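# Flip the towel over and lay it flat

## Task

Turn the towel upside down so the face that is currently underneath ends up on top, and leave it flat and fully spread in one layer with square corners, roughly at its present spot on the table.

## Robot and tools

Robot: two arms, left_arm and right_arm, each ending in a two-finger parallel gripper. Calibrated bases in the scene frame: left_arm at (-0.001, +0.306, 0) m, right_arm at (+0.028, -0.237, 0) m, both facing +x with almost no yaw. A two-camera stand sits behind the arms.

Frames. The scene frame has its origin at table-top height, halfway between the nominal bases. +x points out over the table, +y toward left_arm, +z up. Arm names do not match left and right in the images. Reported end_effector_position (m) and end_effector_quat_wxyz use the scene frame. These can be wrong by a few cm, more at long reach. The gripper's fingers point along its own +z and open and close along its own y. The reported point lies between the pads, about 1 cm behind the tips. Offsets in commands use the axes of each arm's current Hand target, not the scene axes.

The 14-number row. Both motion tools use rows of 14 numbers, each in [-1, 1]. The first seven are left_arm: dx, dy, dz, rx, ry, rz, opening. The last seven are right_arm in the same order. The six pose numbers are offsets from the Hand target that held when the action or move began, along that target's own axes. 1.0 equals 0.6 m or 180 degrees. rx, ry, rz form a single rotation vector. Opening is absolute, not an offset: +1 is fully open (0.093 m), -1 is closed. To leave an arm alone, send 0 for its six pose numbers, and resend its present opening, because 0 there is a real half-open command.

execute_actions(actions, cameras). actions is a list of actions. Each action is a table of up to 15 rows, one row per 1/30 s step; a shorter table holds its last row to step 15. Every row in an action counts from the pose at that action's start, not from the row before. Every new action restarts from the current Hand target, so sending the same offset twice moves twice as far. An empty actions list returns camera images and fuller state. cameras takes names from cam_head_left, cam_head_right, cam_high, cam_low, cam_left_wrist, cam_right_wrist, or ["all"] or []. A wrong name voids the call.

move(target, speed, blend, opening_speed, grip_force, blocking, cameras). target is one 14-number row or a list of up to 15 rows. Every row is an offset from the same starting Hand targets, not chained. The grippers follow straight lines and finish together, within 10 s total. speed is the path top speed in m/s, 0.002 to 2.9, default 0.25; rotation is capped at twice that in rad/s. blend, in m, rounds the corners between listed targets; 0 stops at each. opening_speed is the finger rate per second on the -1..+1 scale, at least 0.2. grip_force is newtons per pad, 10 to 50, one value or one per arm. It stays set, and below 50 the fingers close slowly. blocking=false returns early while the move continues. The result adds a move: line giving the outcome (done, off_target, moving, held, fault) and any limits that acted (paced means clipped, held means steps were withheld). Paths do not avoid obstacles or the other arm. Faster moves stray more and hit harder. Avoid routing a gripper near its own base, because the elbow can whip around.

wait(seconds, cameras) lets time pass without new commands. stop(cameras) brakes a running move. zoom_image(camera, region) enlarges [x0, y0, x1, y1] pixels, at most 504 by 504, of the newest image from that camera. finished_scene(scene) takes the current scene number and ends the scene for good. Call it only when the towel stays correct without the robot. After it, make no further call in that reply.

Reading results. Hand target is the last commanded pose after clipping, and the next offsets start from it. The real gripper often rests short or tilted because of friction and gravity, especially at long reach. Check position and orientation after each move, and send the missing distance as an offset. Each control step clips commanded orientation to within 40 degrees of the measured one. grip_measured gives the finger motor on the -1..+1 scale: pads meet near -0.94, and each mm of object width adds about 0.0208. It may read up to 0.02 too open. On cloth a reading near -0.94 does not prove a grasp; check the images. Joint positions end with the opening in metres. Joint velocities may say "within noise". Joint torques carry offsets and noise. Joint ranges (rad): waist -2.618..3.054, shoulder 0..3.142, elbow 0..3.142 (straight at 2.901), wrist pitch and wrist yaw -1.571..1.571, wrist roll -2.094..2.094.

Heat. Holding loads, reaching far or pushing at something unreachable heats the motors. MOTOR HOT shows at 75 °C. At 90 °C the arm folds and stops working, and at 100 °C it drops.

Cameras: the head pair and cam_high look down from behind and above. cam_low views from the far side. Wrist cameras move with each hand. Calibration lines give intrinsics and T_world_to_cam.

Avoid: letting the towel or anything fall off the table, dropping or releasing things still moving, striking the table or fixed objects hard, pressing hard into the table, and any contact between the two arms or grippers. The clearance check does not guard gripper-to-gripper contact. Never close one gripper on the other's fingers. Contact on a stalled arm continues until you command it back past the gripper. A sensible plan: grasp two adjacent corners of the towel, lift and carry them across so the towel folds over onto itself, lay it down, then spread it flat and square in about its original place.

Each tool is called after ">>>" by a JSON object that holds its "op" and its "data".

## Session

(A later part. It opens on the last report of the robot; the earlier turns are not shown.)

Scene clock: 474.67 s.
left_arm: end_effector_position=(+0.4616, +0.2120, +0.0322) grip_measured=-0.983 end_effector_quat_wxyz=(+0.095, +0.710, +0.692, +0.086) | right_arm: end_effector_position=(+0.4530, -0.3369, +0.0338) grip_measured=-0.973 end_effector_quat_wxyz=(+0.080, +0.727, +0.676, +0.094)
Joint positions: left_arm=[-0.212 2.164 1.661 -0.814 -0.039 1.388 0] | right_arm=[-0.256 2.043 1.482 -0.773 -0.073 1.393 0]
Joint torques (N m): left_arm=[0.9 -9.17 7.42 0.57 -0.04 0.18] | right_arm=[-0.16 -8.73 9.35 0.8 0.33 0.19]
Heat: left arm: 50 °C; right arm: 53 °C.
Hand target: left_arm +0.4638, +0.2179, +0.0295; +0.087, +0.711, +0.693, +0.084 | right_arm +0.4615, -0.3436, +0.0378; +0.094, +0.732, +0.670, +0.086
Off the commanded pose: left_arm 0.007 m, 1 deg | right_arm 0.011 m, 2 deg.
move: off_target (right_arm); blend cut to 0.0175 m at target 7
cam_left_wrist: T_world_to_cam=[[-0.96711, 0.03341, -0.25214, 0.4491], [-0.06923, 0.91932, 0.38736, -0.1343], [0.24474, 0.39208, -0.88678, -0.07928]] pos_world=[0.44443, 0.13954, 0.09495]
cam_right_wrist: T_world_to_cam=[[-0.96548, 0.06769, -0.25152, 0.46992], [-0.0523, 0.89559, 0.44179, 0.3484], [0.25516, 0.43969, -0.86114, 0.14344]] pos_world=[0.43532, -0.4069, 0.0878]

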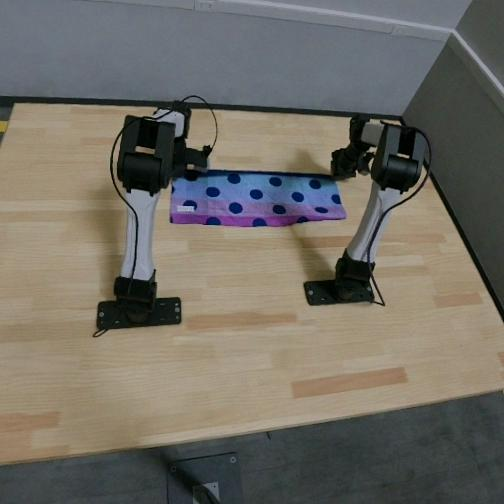

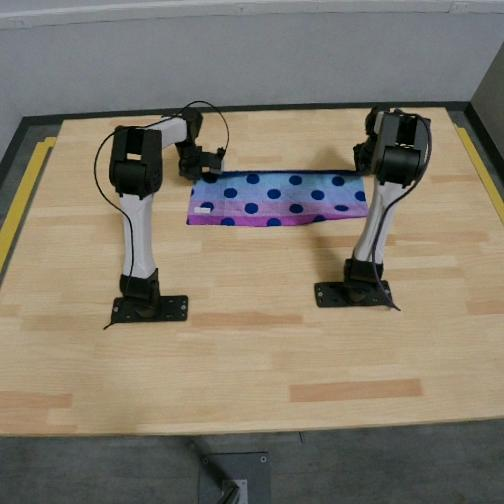

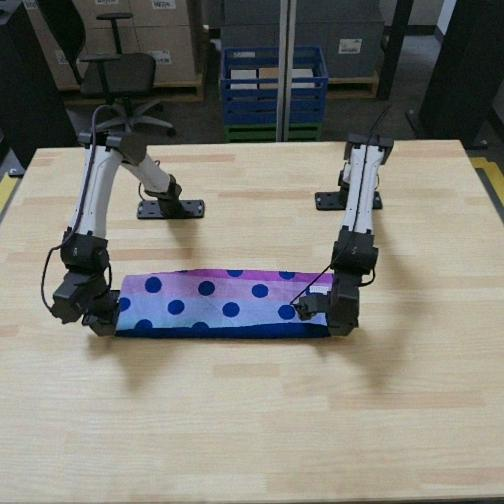

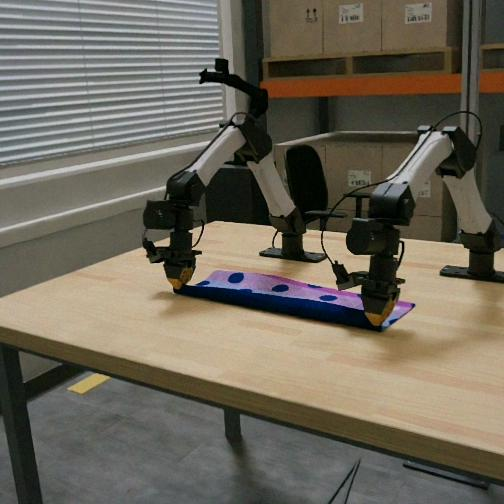

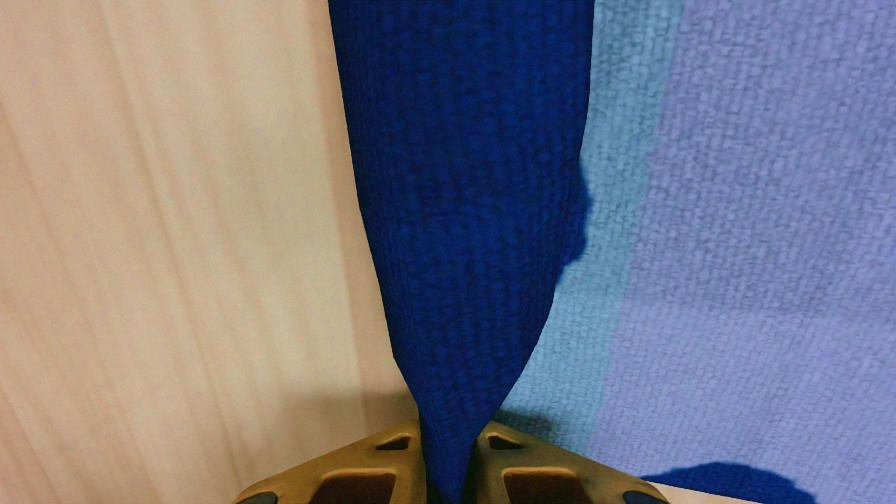

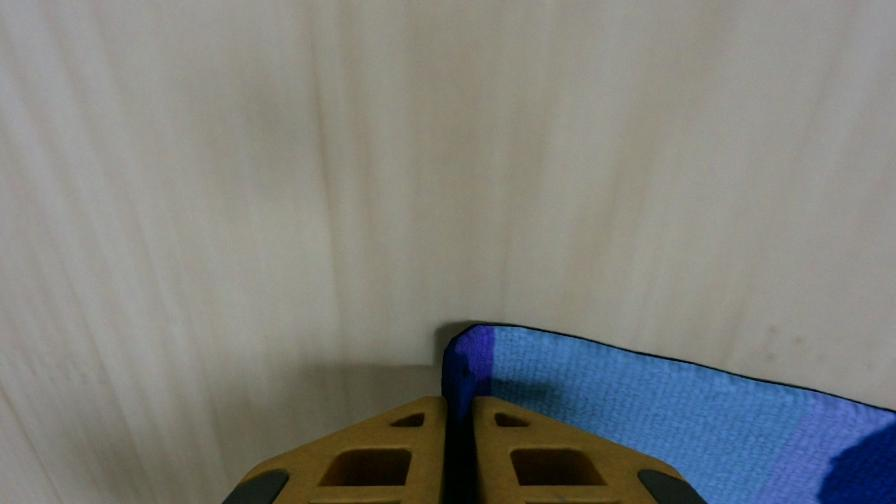

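>>> {"op": "move", "data": {"target": [[0.0097,-0.3304,-0.4645,-0.1128,0,0,-1,0.0006,-0.3398,-0.4680,-0.1378,0,0,-1],[0.0088,-0.3733,-0.4302,-0.1183,0,0,-1,-0.0023,-0.3834,-0.4324,-0.1433,0,0,-1],[0.0122,-0.2597,-0.3516,-0.1017,0,0,-1,0.0091,-0.2686,-0.3527,-0.1156,0,0,-1],[0.0145,-0.2080,-0.3084,-0.0906,0,0,-1,0.0111,-0.2166,-0.3108,-0.0989,0,0,-1],[0.017,-0.1615,-0.2334,-0.0683,0,0,-1,0.0117,-0.1693,-0.2349,-0.0767,0,0,-1],[0.0194,-0.1150,-0.1641,-0.0517,0,0,-1,0.0141,-0.1200,-0.1643,-0.06,0,0,-1],[0.022,-0.0816,-0.1005,-0.0294,0,0,-1,0.015,-0.0862,-0.1004,-0.0378,0,0,-1],[0.0237,-0.0585,-0.0472,-0.0128,0,0,-1,0.0146,-0.0648,-0.0479,-0.0211,0,0,-1],[0.0247,-0.0465,-0.0160,-0.0017,0,0,-1,0.0146,-0.0528,-0.0175,-0.0044,0,0,-1],[0.0256,-0.0169,-0.0039,-0.0017,0,0,-1,0.0156,-0.0239,-0.0059,-0.0044,0,0,-1]], "speed": [0.3,0.15,0.22,0.2,0.2,0.2,0.2,0.15,0.1,0.08], "blend": [0.01,0.004,0.015,0.015,0.018,0.018,0.018,0.012,0.004,0], "cameras": ["cam_high","cam_low","cam_left_wrist","cam_right_wrist","cam_head_left","cam_head_right"]}}

>>> {"op": "zoom_image", "data": {"camera": "cam_high", "region": [80, 250, 240, 360]}}

>>> {"op": "zoom_image", "data": {"camera": "cam_high", "region": [220, 250, 380, 360]}}

>>> {"op": "zoom_image", "data": {"camera": "cam_head_right", "region": [180, 160, 380, 240]}}

>>> {"op": "zoom_image", "data": {"camera": "cam_head_left", "region": [160, 160, 360, 240]}}

Scene clock: 500.10 s.
left_arm: end_effector_position=(+0.4514, +0.2261, +0.0317) grip_measured=-0.983 end_effector_quat_wxyz=(+0.098, +0.711, +0.691, +0.086) | right_arm: end_effector_position=(+0.4384, -0.3248, +0.0330) grip_measured=-0.973 end_effector_quat_wxyz=(+0.082, +0.726, +0.676, +0.100)
Joint positions: left_arm=[-0.182 2.111 1.574 -0.774 -0.027 1.419 0] | right_arm=[-0.238 1.975 1.375 -0.723 -0.077 1.41 0]
Joint torques (N m): left_arm=[1.03 -8.75 7.31 0.56 -0.09 0.2] | right_arm=[-0.25 -8.21 9.22 0.86 0.39 0.19]
Heat: left arm: 51 °C; right arm: 53 °C.
Hand target: left_arm +0.4538, +0.2337, +0.0293; +0.088, +0.711, +0.693, +0.086 | right_arm +0.4477, -0.3330, +0.0376; +0.099, +0.731, +0.669, +0.091
Off the commanded pose: left_arm 0.008 m, 1 deg | right_arm 0.013 m, 2 deg.
move: off_target (right_arm); blend cut to 0.0174 m at target 7
cam_left_wrist: T_world_to_cam=[[-0.96592, 0.03529, -0.25641, 0.43778], [-0.06801, 0.92125, 0.38298, -0.14868], [0.24973, 0.38737, -0.88746, -0.08399]] pos_world=[0.43372, 0.15405, 0.09466]
cam_right_wrist: T_world_to_cam=[[-0.9626, 0.06677, -0.26259, 0.45371], [-0.05957, 0.89329, 0.44552, 0.33947], [0.26431, 0.4445, -0.8559, 0.13847]] pos_world=[0.42036, -0.39509, 0.08641]

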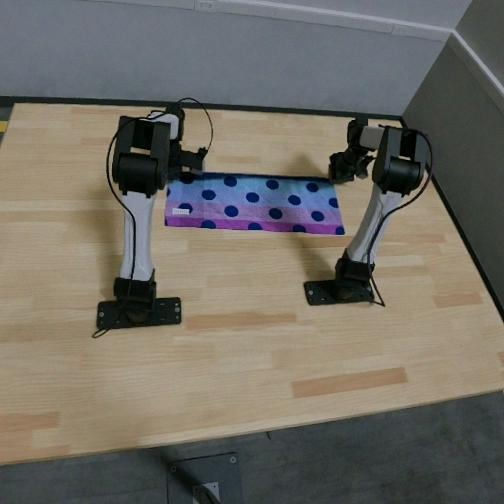

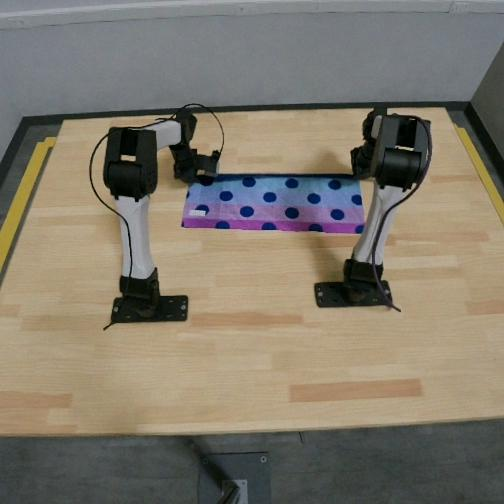

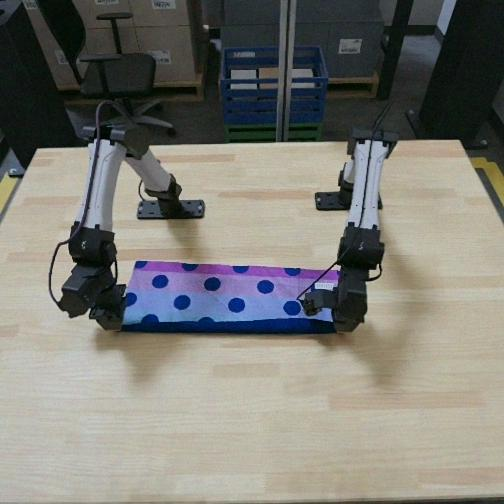

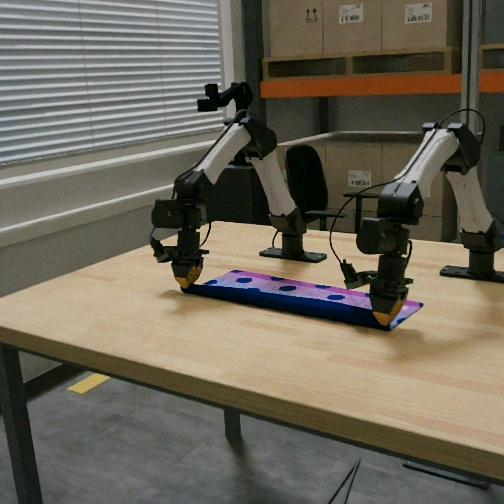

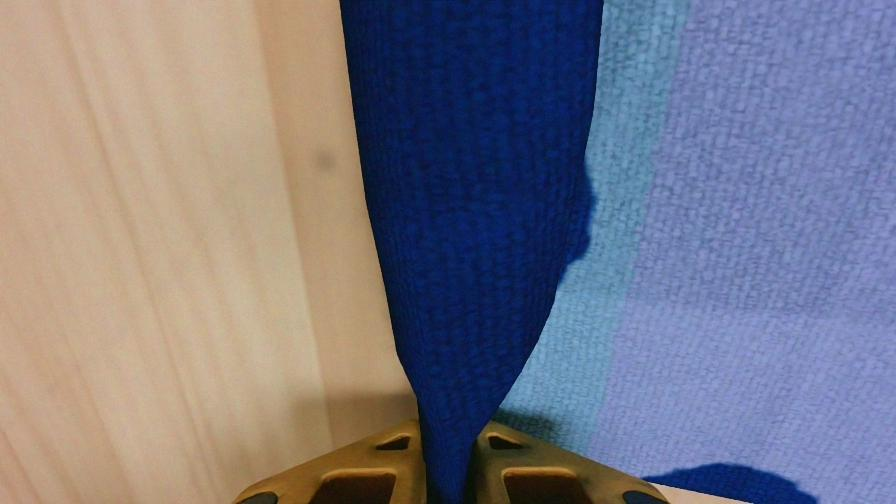

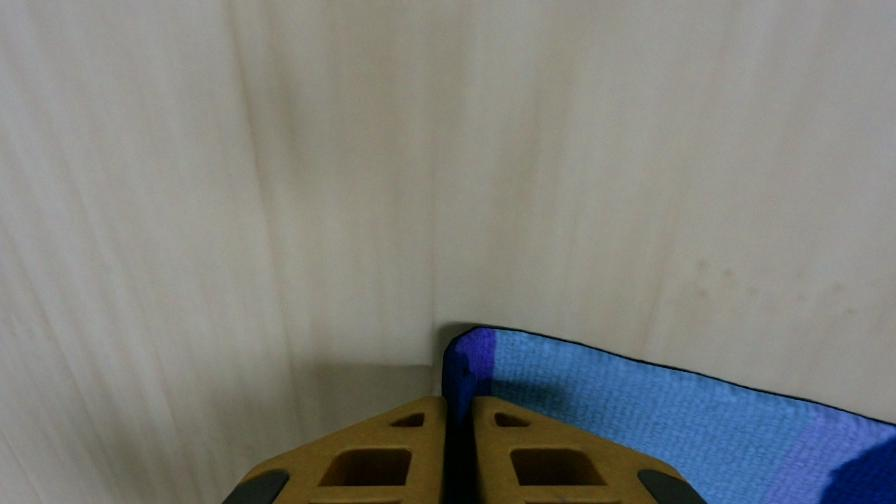

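Scaled by 3.150 from the camera's image (finer frame: 720x720).

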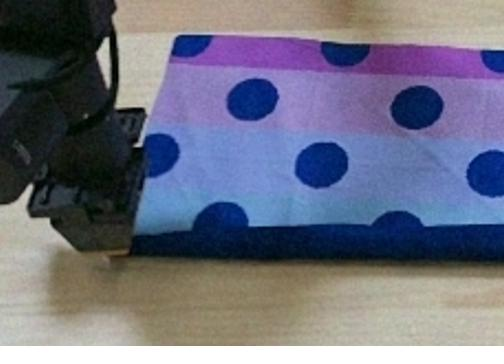

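Scaled by 3.150 from the camera's image (finer frame: 720x720).

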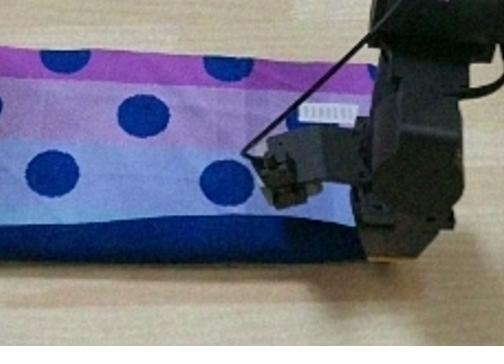

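Scaled by 2.520 from the camera's image (finer frame: 720x720).

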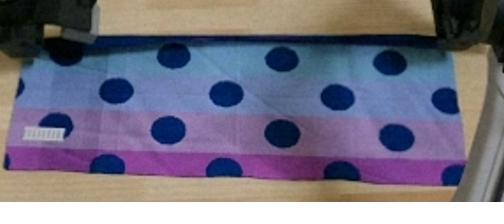

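Scaled by 2.520 from the camera's image (finer frame: 720x720).

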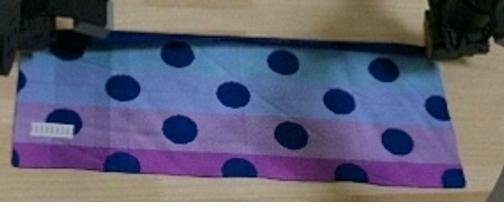

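>>> {"op": "move", "data": {"target": [[0,0.0012,-0.0049,0,0,0,0.0,0,0.0013,-0.0048,0,0,0,0.0],[0,0.0403,-0.1617,0,0,0,0.0,0,0.0445,-0.1606,0,0,0,0.0]], "speed": [0.1,0.2], "opening_speed": 2.0, "cameras": ["cam_high","cam_left_wrist","cam_right_wrist"]}}

Scene clock: 509.63 s.
left_arm: end_effector_position=(+0.4509, +0.2301, +0.1177) grip_measured=-0.002 end_effector_quat_wxyz=(+0.083, +0.710, +0.695, +0.076) | right_arm: end_effector_position=(+0.4412, -0.3288, +0.1152) grip_measured=-0.003 end_effector_quat_wxyz=(+0.072, +0.729, +0.676, +0.082)
Joint positions: left_arm=[-0.174 2.095 1.902 -1.154 -0.028 1.419 0.045] | right_arm=[-0.238 1.959 1.695 -1.096 -0.058 1.41 0.045]
Joint torques (N m): left_arm=[0.35 -11.12 7.68 0.56 -0.08 0.18] | right_arm=[-0.27 -12.04 9.69 0.71 0.19 0.19]
Heat: left arm: 50 °C; right arm: 53 °C.
Hand target: left_arm +0.4535, +0.2336, +0.1292; +0.088, +0.711, +0.693, +0.086 | right_arm +0.4478, -0.3330, +0.1375; +0.099, +0.731, +0.669, +0.091
Off the commanded pose: left_arm 0.012 m, 1 deg | right_arm 0.024 m, 3 deg.
move: off_target (left_arm, right_arm)
cam_left_wrist: T_world_to_cam=[[-0.97441, 0.02931, -0.22287, 0.46048], [-0.06206, 0.91785, 0.39204, -0.18827], [0.21606, 0.39583, -0.89254, 0.00471]] pos_world=[0.43599, 0.15744, 0.18064]
cam_right_wrist: T_world_to_cam=[[-0.97202, 0.06911, -0.22448, 0.47875], [-0.03754, 0.89773, 0.43894, 0.29911], [0.23186, 0.43508, -0.87003, 0.22274]] pos_world=[0.42494, -0.39852, 0.16997]

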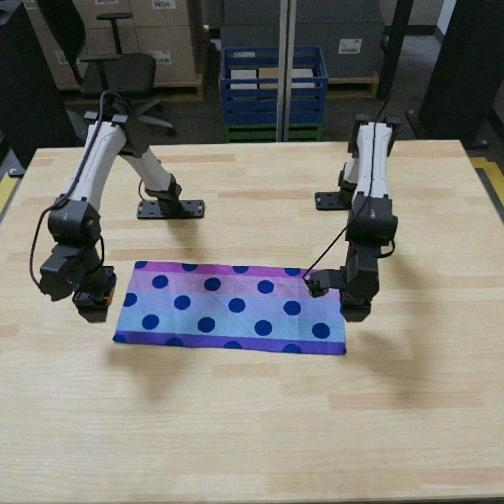

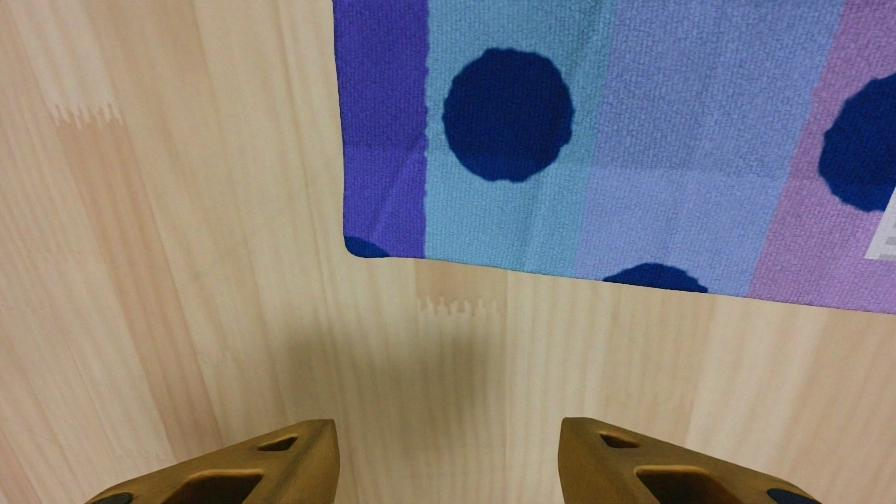

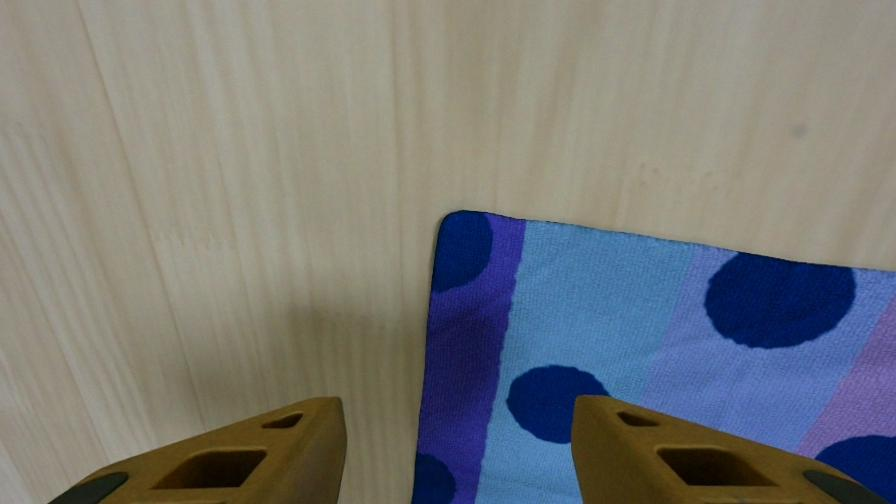

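>>> {"op": "zoom_image", "data": {"camera": "cam_high", "region": [100, 240, 230, 370]}}

>>> {"op": "zoom_image", "data": {"camera": "cam_high", "region": [240, 240, 370, 370]}}

Scaled by 3.877 from the camera's image (finer frame: 720x720).

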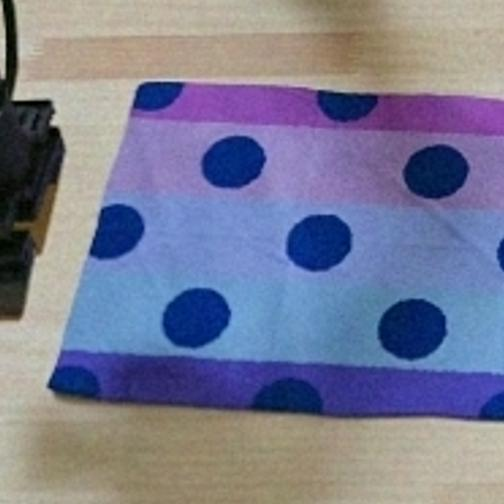

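Scaled by 3.877 from the camera's image (finer frame: 720x720).

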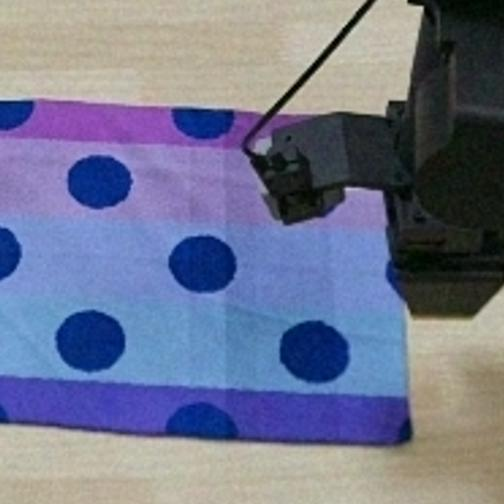

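>>> {"op": "move", "data": {"target": [[-0.0169,-0.3538,-0.0104,-0.1572,-0.0062,0.0118,0.1,0.0176,-0.4189,-0.0254,-0.1472,-0.0064,0.0117,0.1],[-0.0180,-0.3506,0.0950,-0.1572,-0.0062,0.0118,0.1,0.0164,-0.4202,0.0850,-0.1472,-0.0064,0.0117,0.1],[-0.0210,-0.2825,0.1116,-0.1572,-0.0062,0.0118,-1,0.0135,-0.3511,0.1041,-0.1472,-0.0064,0.0117,-1]], "speed": [0.4,0.1,0.15], "blend": [0.02,0.005,0], "opening_speed": 1.5, "cameras": ["cam_high","cam_left_wrist","cam_right_wrist"]}}

Scene clock: 524.03 s.
left_arm: end_effector_position=(+0.3062, +0.2236, +0.0261) grip_measured=-0.986 end_effector_quat_wxyz=(+0.269, +0.677, +0.637, +0.252) | right_arm: end_effector_position=(+0.2629, -0.3071, +0.0236) grip_measured=-0.944 end_effector_quat_wxyz=(+0.266, +0.699, +0.619, +0.241)
Joint positions: left_arm=[-0.37 1.377 0.405 0.131 -0.21 1.339 0] | right_arm=[-0.437 0.957 0.201 -0.107 -0.219 1.333 0]
Joint torques (N m): left_arm=[0.58 -3.22 5.16 1.37 0.02 0.14] | right_arm=[0.17 -0.9 5.68 1.89 0.11 0.11]
Heat: left arm: 51 °C; right arm: 53 °C.
Hand target: left_arm +0.3053, +0.2248, +0.0228; +0.264, +0.681, +0.637, +0.248 | right_arm +0.2627, -0.3085, +0.0213; +0.269, +0.702, +0.616, +0.236
Off the commanded pose: left_arm 0.004 m, 1 deg | right_arm 0.003 m, 1 deg.
move: done; target 3's new opening was sent with right_arm's hand 0.011 m and 3 deg from that target
cam_left_wrist: T_world_to_cam=[[-0.72784, 0.05225, -0.68375, 0.23069], [-0.21592, 0.92891, 0.30084, -0.10836], [0.65086, 0.3666, -0.66482, -0.1756]] pos_world=[0.2588, 0.15298, 0.07359]
cam_right_wrist: T_world_to_cam=[[-0.73164, 0.08569, -0.67629, 0.23593], [-0.18747, 0.92852, 0.32047, 0.36491], [0.65541, 0.36125, -0.66328, 0.03607]] pos_world=[0.21739, -0.37207, 0.06653]

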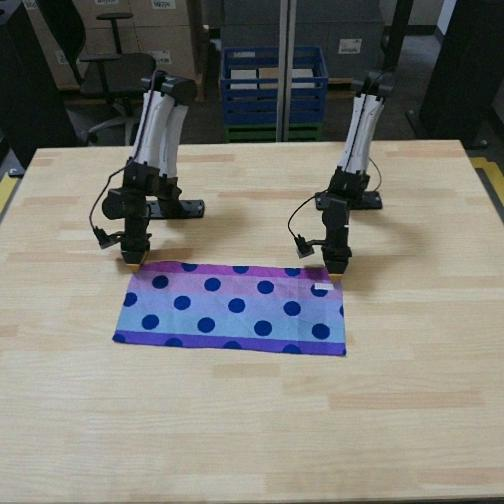

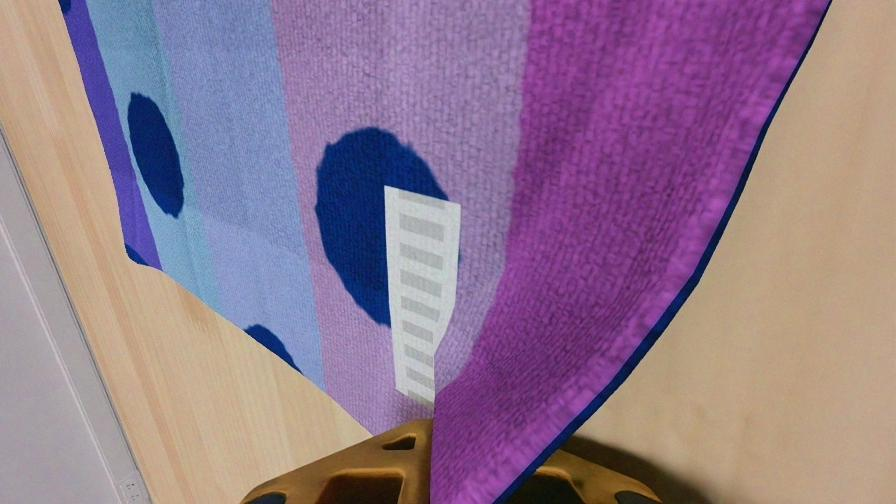

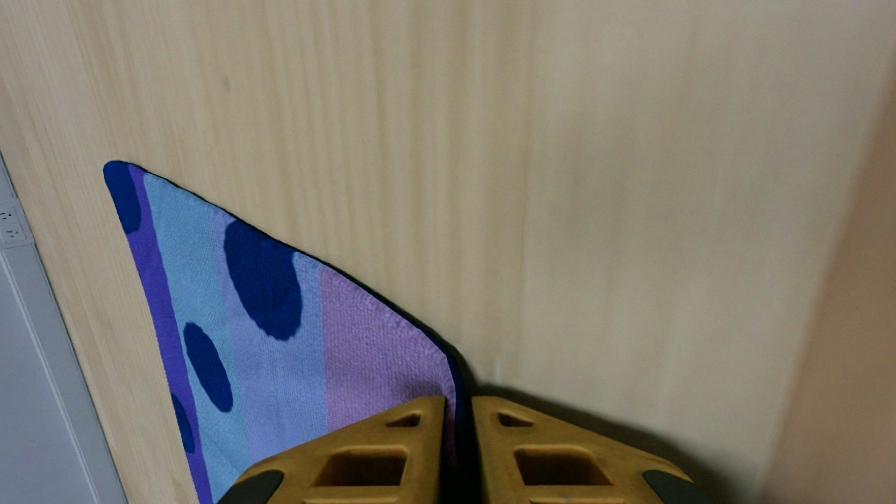

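>>> {"op": "move", "data": {"target": [[0.0083,0.1318,-0.3956,0.0444,0,0,-1,-0.0083,0.1848,-0.3696,0.0167,0,0,-1],[0.0083,0.0777,-0.3857,0.0389,0,0,-1,-0.0083,0.1296,-0.3586,0.0111,0,0,-1],[0.0083,0.1405,-0.2626,0.0556,0,0,-1,-0.0083,0.1943,-0.2342,0.0389,0,0,-1],[0.0125,0.1656,-0.2001,0.0667,0,0,-1,-0.0041,0.2207,-0.1729,0.0556,0,0,-1],[0.0177,0.1710,-0.1120,0.0889,0,0,-1,-0.0023,0.2271,-0.0838,0.0778,0,0,-1],[0.0210,0.1792,-0.0289,0.1056,0,0,-1,-0.0007,0.2377,0.0016,0.0944,0,0,-1],[0.0254,0.1784,0.0429,0.1278,0,0,-1,0.0004,0.2377,0.0738,0.1167,0,0,-1],[0.0288,0.1736,0.1009,0.1444,0,0,-1,0.0005,0.2320,0.1301,0.1333,0,0,-1],[0.0298,0.1693,0.1340,0.1556,0,0,-1,0.0015,0.2284,0.1625,0.15,0,0,-1],[0.0316,0.1897,0.1587,0.1556,0,0,-1,0.0033,0.2498,0.1874,0.15,0,0,-1]], "speed": [0.3,0.15,0.22,0.2,0.2,0.2,0.2,0.15,0.1,0.08], "blend": [0.01,0.004,0.015,0.015,0.018,0.018,0.018,0.012,0.004,0], "cameras": ["cam_high","cam_head_left","cam_head_right"]}}

Scene clock: 533.97 s.
left_arm: end_effector_position=(+0.4520, +0.2267, +0.0314) grip_measured=-0.986 end_effector_quat_wxyz=(+0.101, +0.725, +0.676, +0.086) | right_arm: end_effector_position=(+0.4387, -0.3231, +0.0330) grip_measured=-0.954 end_effector_quat_wxyz=(+0.081, +0.740, +0.661, +0.094)
Joint positions: left_arm=[-0.177 2.109 1.568 -0.764 -0.018 1.464 0] | right_arm=[-0.228 1.98 1.385 -0.734 -0.06 1.46 0]
Joint torques (N m): left_arm=[0.99 -8.81 7.32 0.59 -0.08 0.19] | right_arm=[-0.23 -8.27 9.29 0.83 0.37 0.2]
Motor temperatures (°C): left_arm=[28 48 50 34 24 27 28] | right_arm=[27 45 52 36 24 26 28]
Heat: left arm: 50 °C; right arm: 52 °C.
Hand target: left_arm +0.4544, +0.2337, +0.0295; +0.092, +0.725, +0.678, +0.086 | right_arm +0.4480, -0.3307, +0.0377; +0.098, +0.745, +0.654, +0.086
Off the commanded pose: left_arm 0.008 m, 1 deg | right_arm 0.013 m, 2 deg.
move: off_target (right_arm); blend cut to 0.0175 m at target 7
Images, in order (width x height): cam_head_left 504x504, cam_head_right 504x504, cam_high 504x504.

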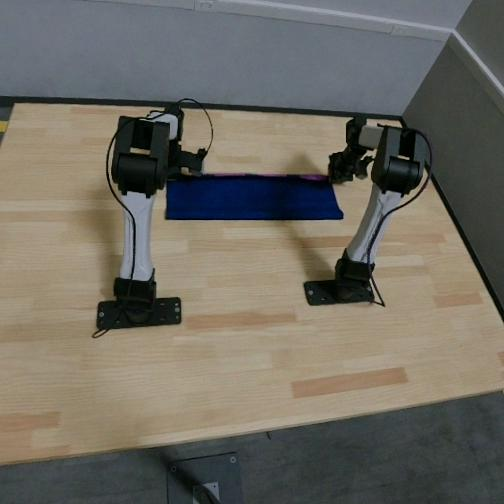

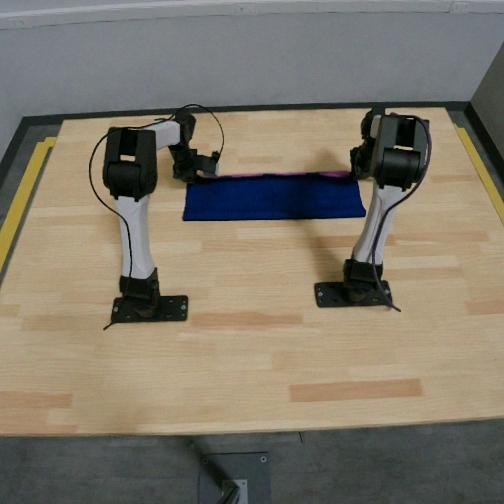

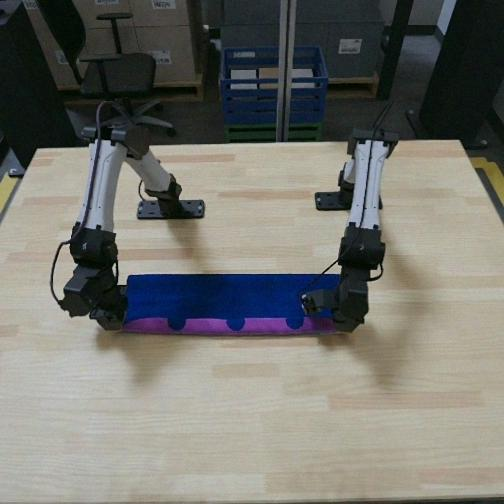

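>>> {"op": "zoom_image", "data": {"camera": "cam_high", "region": [90, 240, 230, 360]}}

>>> {"op": "zoom_image", "data": {"camera": "cam_high", "region": [230, 240, 370, 360]}}

>>> {"op": "zoom_image", "data": {"camera": "cam_head_right", "region": [160, 150, 400, 240]}}

Scaled by 3.600 from the camera's image (finer frame: 720x720).

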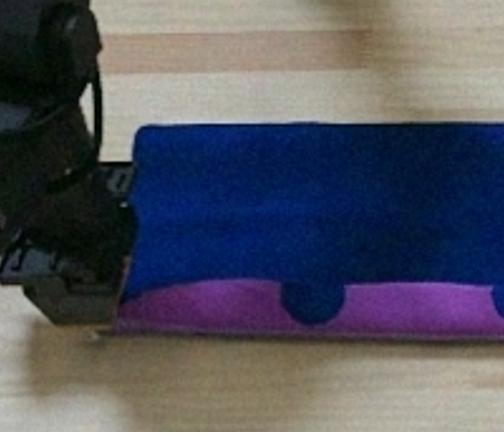

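Scaled by 3.600 from the camera's image (finer frame: 720x720).

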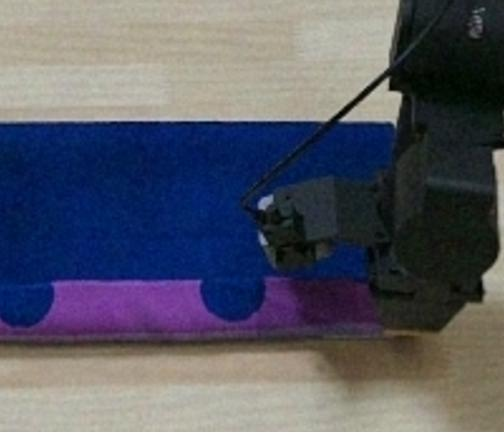

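Scaled by 2.100 from the camera's image (finer frame: 720x720).

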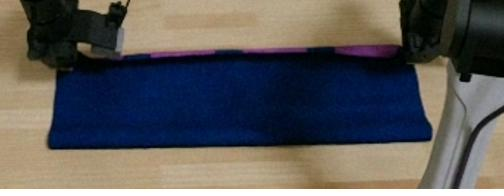

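>>> {"op": "zoom_image", "data": {"camera": "cam_head_right", "region": [170, 160, 270, 235]}}

>>> {"op": "zoom_image", "data": {"camera": "cam_head_right", "region": [290, 160, 390, 235]}}

>>> {"op": "zoom_image", "data": {"camera": "cam_head_left", "region": [150, 160, 250, 235]}}

>>> {"op": "zoom_image", "data": {"camera": "cam_head_left", "region": [260, 160, 360, 235]}}

Scaled by 5.040 from the camera's image (finer frame: 720x720).

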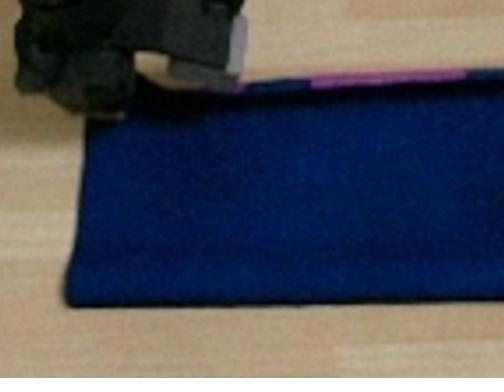

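Scaled by 5.040 from the camera's image (finer frame: 720x720).

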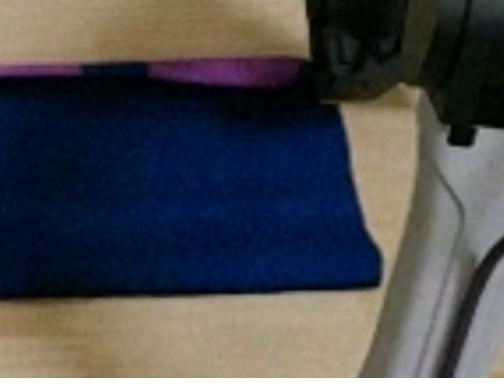

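Scaled by 5.040 from the camera's image (finer frame: 720x720).

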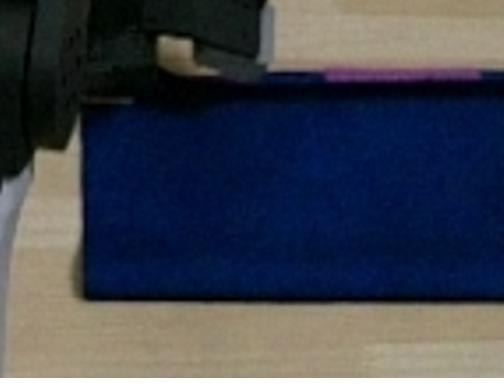

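Scaled by 5.040 from the camera's image (finer frame: 720x720).

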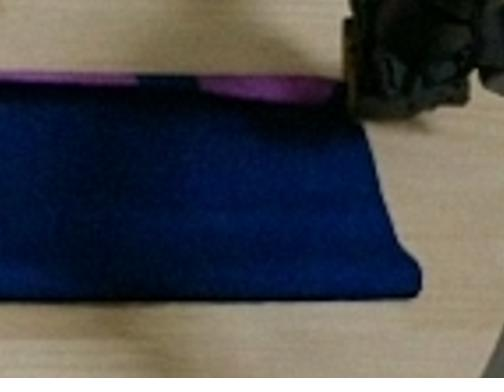

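>>> {"op": "move", "data": {"target": [[-0.0281,-0.3109,-0.4614,-0.1115,0,0,-1,-0.0167,-0.3080,-0.4665,-0.1328,0,0,-1],[-0.03,-0.3589,-0.4079,-0.1171,0,0,-1,-0.0186,-0.3573,-0.4123,-0.1383,0,0,-1],[-0.0266,-0.3069,-0.3661,-0.1059,0,0,-1,-0.0151,-0.3044,-0.3692,-0.1217,0,0,-1],[-0.0184,-0.1677,-0.3236,-0.0893,0,0,-1,-0.0070,-0.1651,-0.3256,-0.0939,0,0,-1],[-0.0142,-0.1378,-0.2531,-0.0671,0,0,-1,-0.0060,-0.1350,-0.2541,-0.0717,0,0,-1],[-0.0108,-0.0940,-0.1739,-0.0504,0,0,-1,-0.0040,-0.0896,-0.1733,-0.055,0,0,-1],[-0.0065,-0.0619,-0.1064,-0.0282,0,0,-1,-0.003,-0.0581,-0.1048,-0.0328,0,0,-1],[-0.0028,-0.0402,-0.0479,-0.0115,0,0,-1,-0.0028,-0.0390,-0.0473,-0.0161,0,0,-1],[-0.0018,-0.0296,-0.0120,0,0,0,-1,-0.0017,-0.0286,-0.0120,0,0,0,-1],[0,0,0,0,0,0,-1,0,0,0,0,0,0,-1]], "speed": [0.3,0.2,0.2,0.2,0.2,0.2,0.2,0.15,0.1,0.08], "blend": [0.01,0.01,0.01,0.015,0.018,0.018,0.018,0.012,0.004,0], "cameras": ["cam_high","cam_head_left","cam_head_right"]}}

Scene clock: 564.93 s.
left_arm: end_effector_position=(+0.4521, +0.2271, +0.0313) grip_measured=-0.986 end_effector_quat_wxyz=(+0.100, +0.725, +0.676, +0.087) | right_arm: end_effector_position=(+0.4373, -0.3228, +0.0327) grip_measured=-0.954 end_effector_quat_wxyz=(+0.079, +0.741, +0.661, +0.092)
Joint positions: left_arm=[-0.177 2.109 1.568 -0.765 -0.019 1.464 0] | right_arm=[-0.228 1.979 1.384 -0.74 -0.06 1.46 0]
Joint torques (N m): left_arm=[1.01 -8.77 7.47 0.57 -0.03 0.17] | right_arm=[-0.2 -8.27 9.32 0.86 0.38 0.19]
Heat: left arm: 48 °C; right arm: 52 °C.
Hand target: left_arm +0.4545, +0.2338, +0.0295; +0.092, +0.725, +0.678, +0.086 | right_arm +0.4480, -0.3306, +0.0378; +0.098, +0.745, +0.654, +0.086
Off the commanded pose: left_arm 0.007 m, 1 deg | right_arm 0.014 m, 2 deg.
move: off_target (right_arm)
Images, in order (width x height): cam_head_left 504x504, cam_head_right 504x504, cam_high 504x504.

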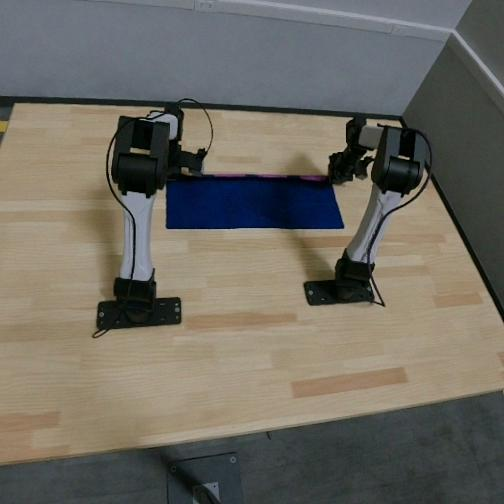

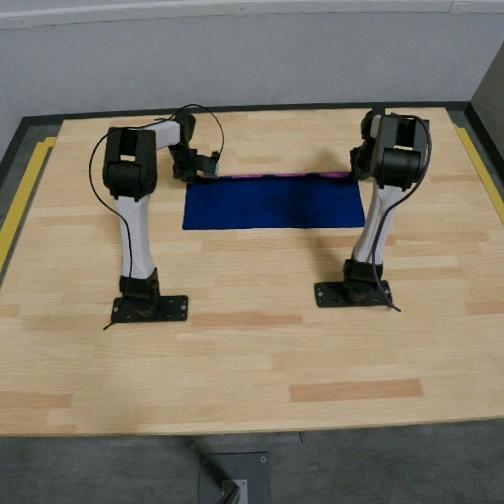

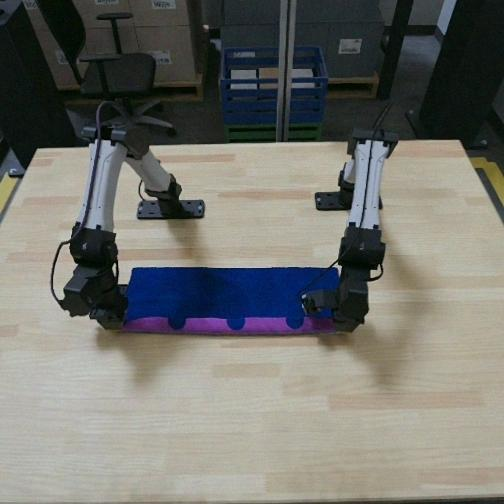

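>>> {"op": "zoom_image", "data": {"camera": "cam_high", "region": [90, 240, 230, 360]}}

>>> {"op": "zoom_image", "data": {"camera": "cam_high", "region": [230, 240, 370, 360]}}

>>> {"op": "zoom_image", "data": {"camera": "cam_head_right", "region": [170, 160, 270, 235]}}

>>> {"op": "zoom_image", "data": {"camera": "cam_head_left", "region": [260, 160, 360, 235]}}

Scaled by 3.600 from the camera's image (finer frame: 720x720).

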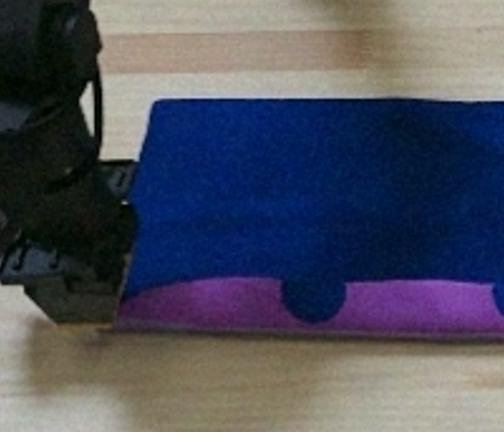

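Scaled by 3.600 from the camera's image (finer frame: 720x720).

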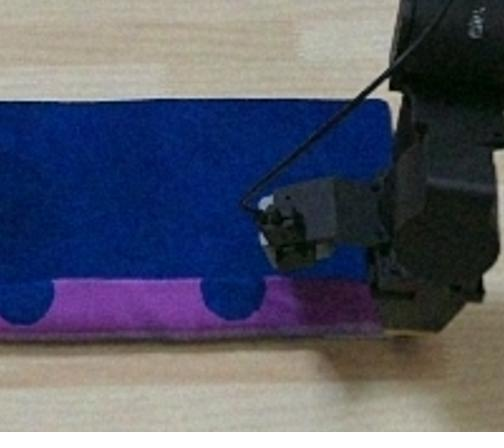

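Scaled by 5.040 from the camera's image (finer frame: 720x720).

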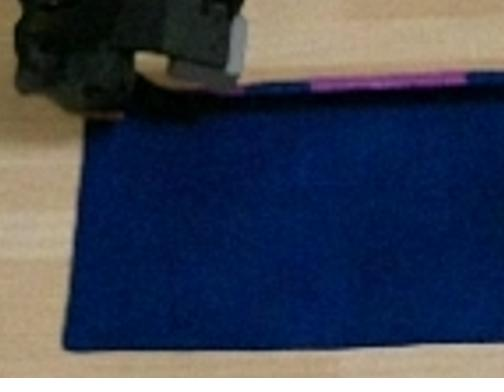

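Scaled by 5.040 from the camera's image (finer frame: 720x720).

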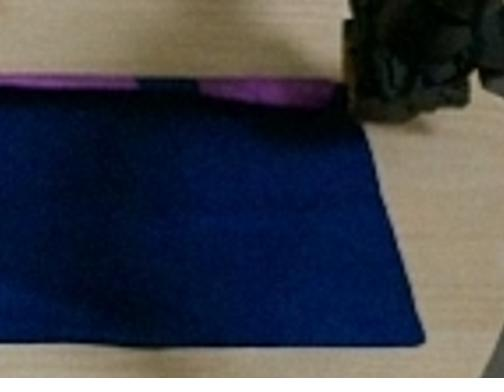

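>>> {"op": "move", "data": {"target": [[0,0.0012,-0.0049,0,0,0,0.0,0,0.0013,-0.0048,0,0,0,0.0],[0,0.0403,-0.1617,0,0,0,0.0,0,0.0434,-0.1609,0,0,0,0.0]], "speed": [0.1,0.2], "opening_speed": 2.0, "cameras": ["cam_high","cam_head_left","cam_head_right","cam_left_wrist","cam_right_wrist"]}}

Scene clock: 569.63 s.
left_arm: end_effector_position=(+0.4511, +0.2304, +0.1182) grip_measured=-0.002 end_effector_quat_wxyz=(+0.087, +0.724, +0.680, +0.077) | right_arm: end_effector_position=(+0.4423, -0.3269, +0.1159) grip_measured=-0.003 end_effector_quat_wxyz=(+0.072, +0.743, +0.661, +0.077)
Joint positions: left_arm=[-0.17 2.088 1.893 -1.143 -0.019 1.464 0.045] | right_arm=[-0.228 1.966 1.71 -1.108 -0.043 1.461 0.045]
Joint torques (N m): left_arm=[0.47 -11.14 7.64 0.49 -0.05 0.17] | right_arm=[-0.17 -12.1 9.57 0.67 0.2 0.19]
Heat: left arm: 48 °C; right arm: 52 °C.
Hand target: left_arm +0.4536, +0.2337, +0.1295; +0.092, +0.725, +0.678, +0.086 | right_arm +0.4484, -0.3306, +0.1377; +0.097, +0.745, +0.654, +0.086
Off the commanded pose: left_arm 0.012 m, 1 deg | right_arm 0.023 m, 3 deg.
move: off_target (left_arm, right_arm)
cam_left_wrist: T_world_to_cam=[[-0.9709, 0.06996, -0.22904, 0.45066], [-0.02625, 0.91952, 0.39216, -0.20522], [0.23804, 0.38676, -0.89093, -0.00298]] pos_world=[0.43287, 0.15832, 0.18105]
cam_right_wrist: T_world_to_cam=[[-0.97013, 0.10902, -0.2167, 0.49107], [0.00336, 0.89927, 0.43739, 0.27978], [0.24256, 0.4236, -0.87277, 0.21418]] pos_world=[0.42351, -0.39586, 0.17097]
Images, in order (width x height): cam_head_left 504x504, cam_head_right 504x504, cam_high 504x504, cam_left_wrist 896x504, cam_right_wrist 896x504.

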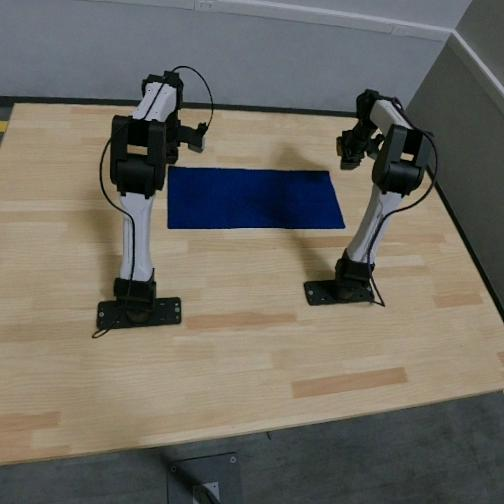

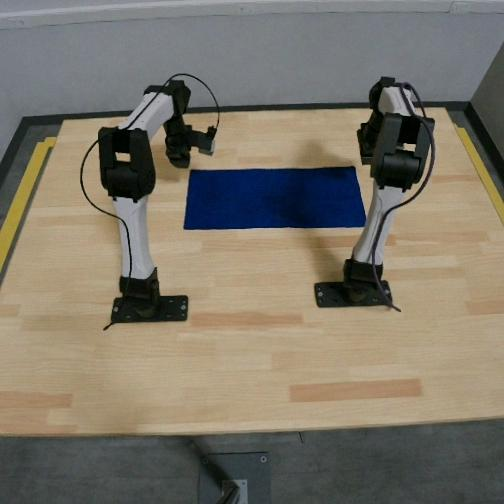

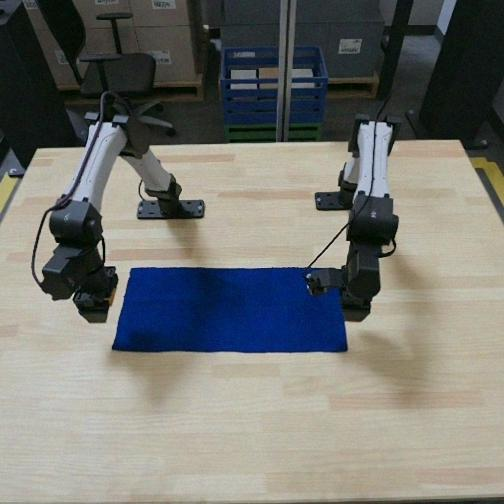

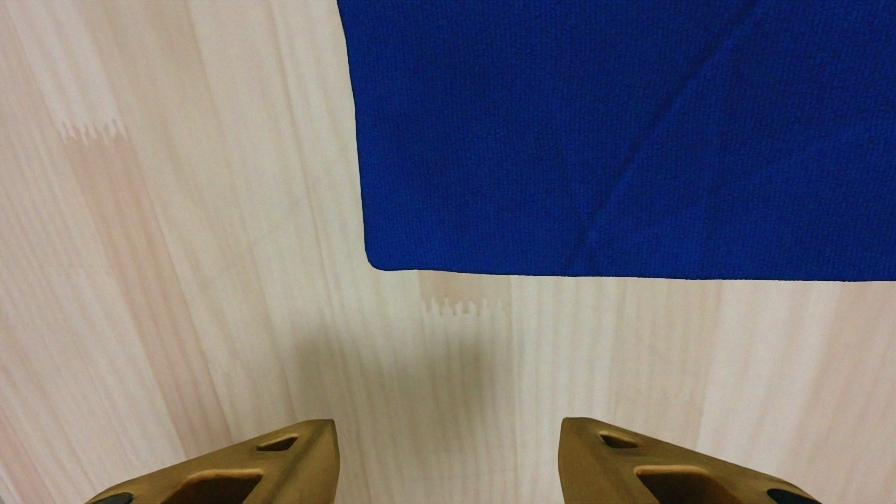

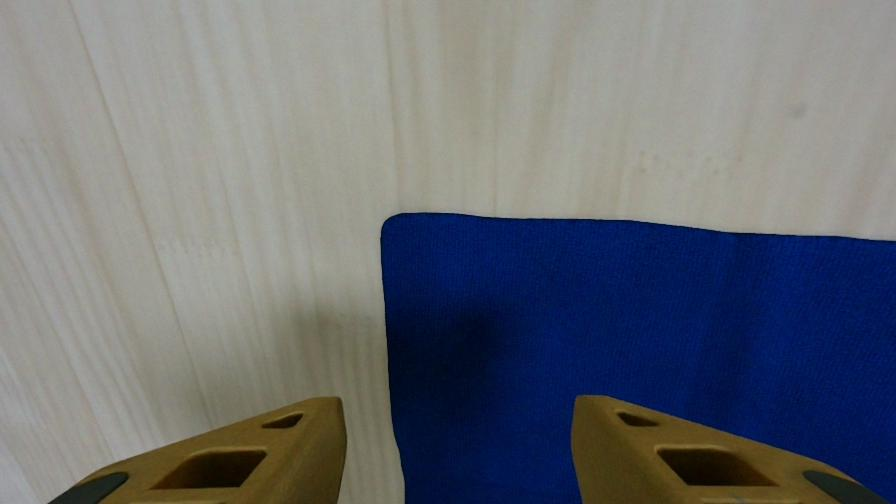

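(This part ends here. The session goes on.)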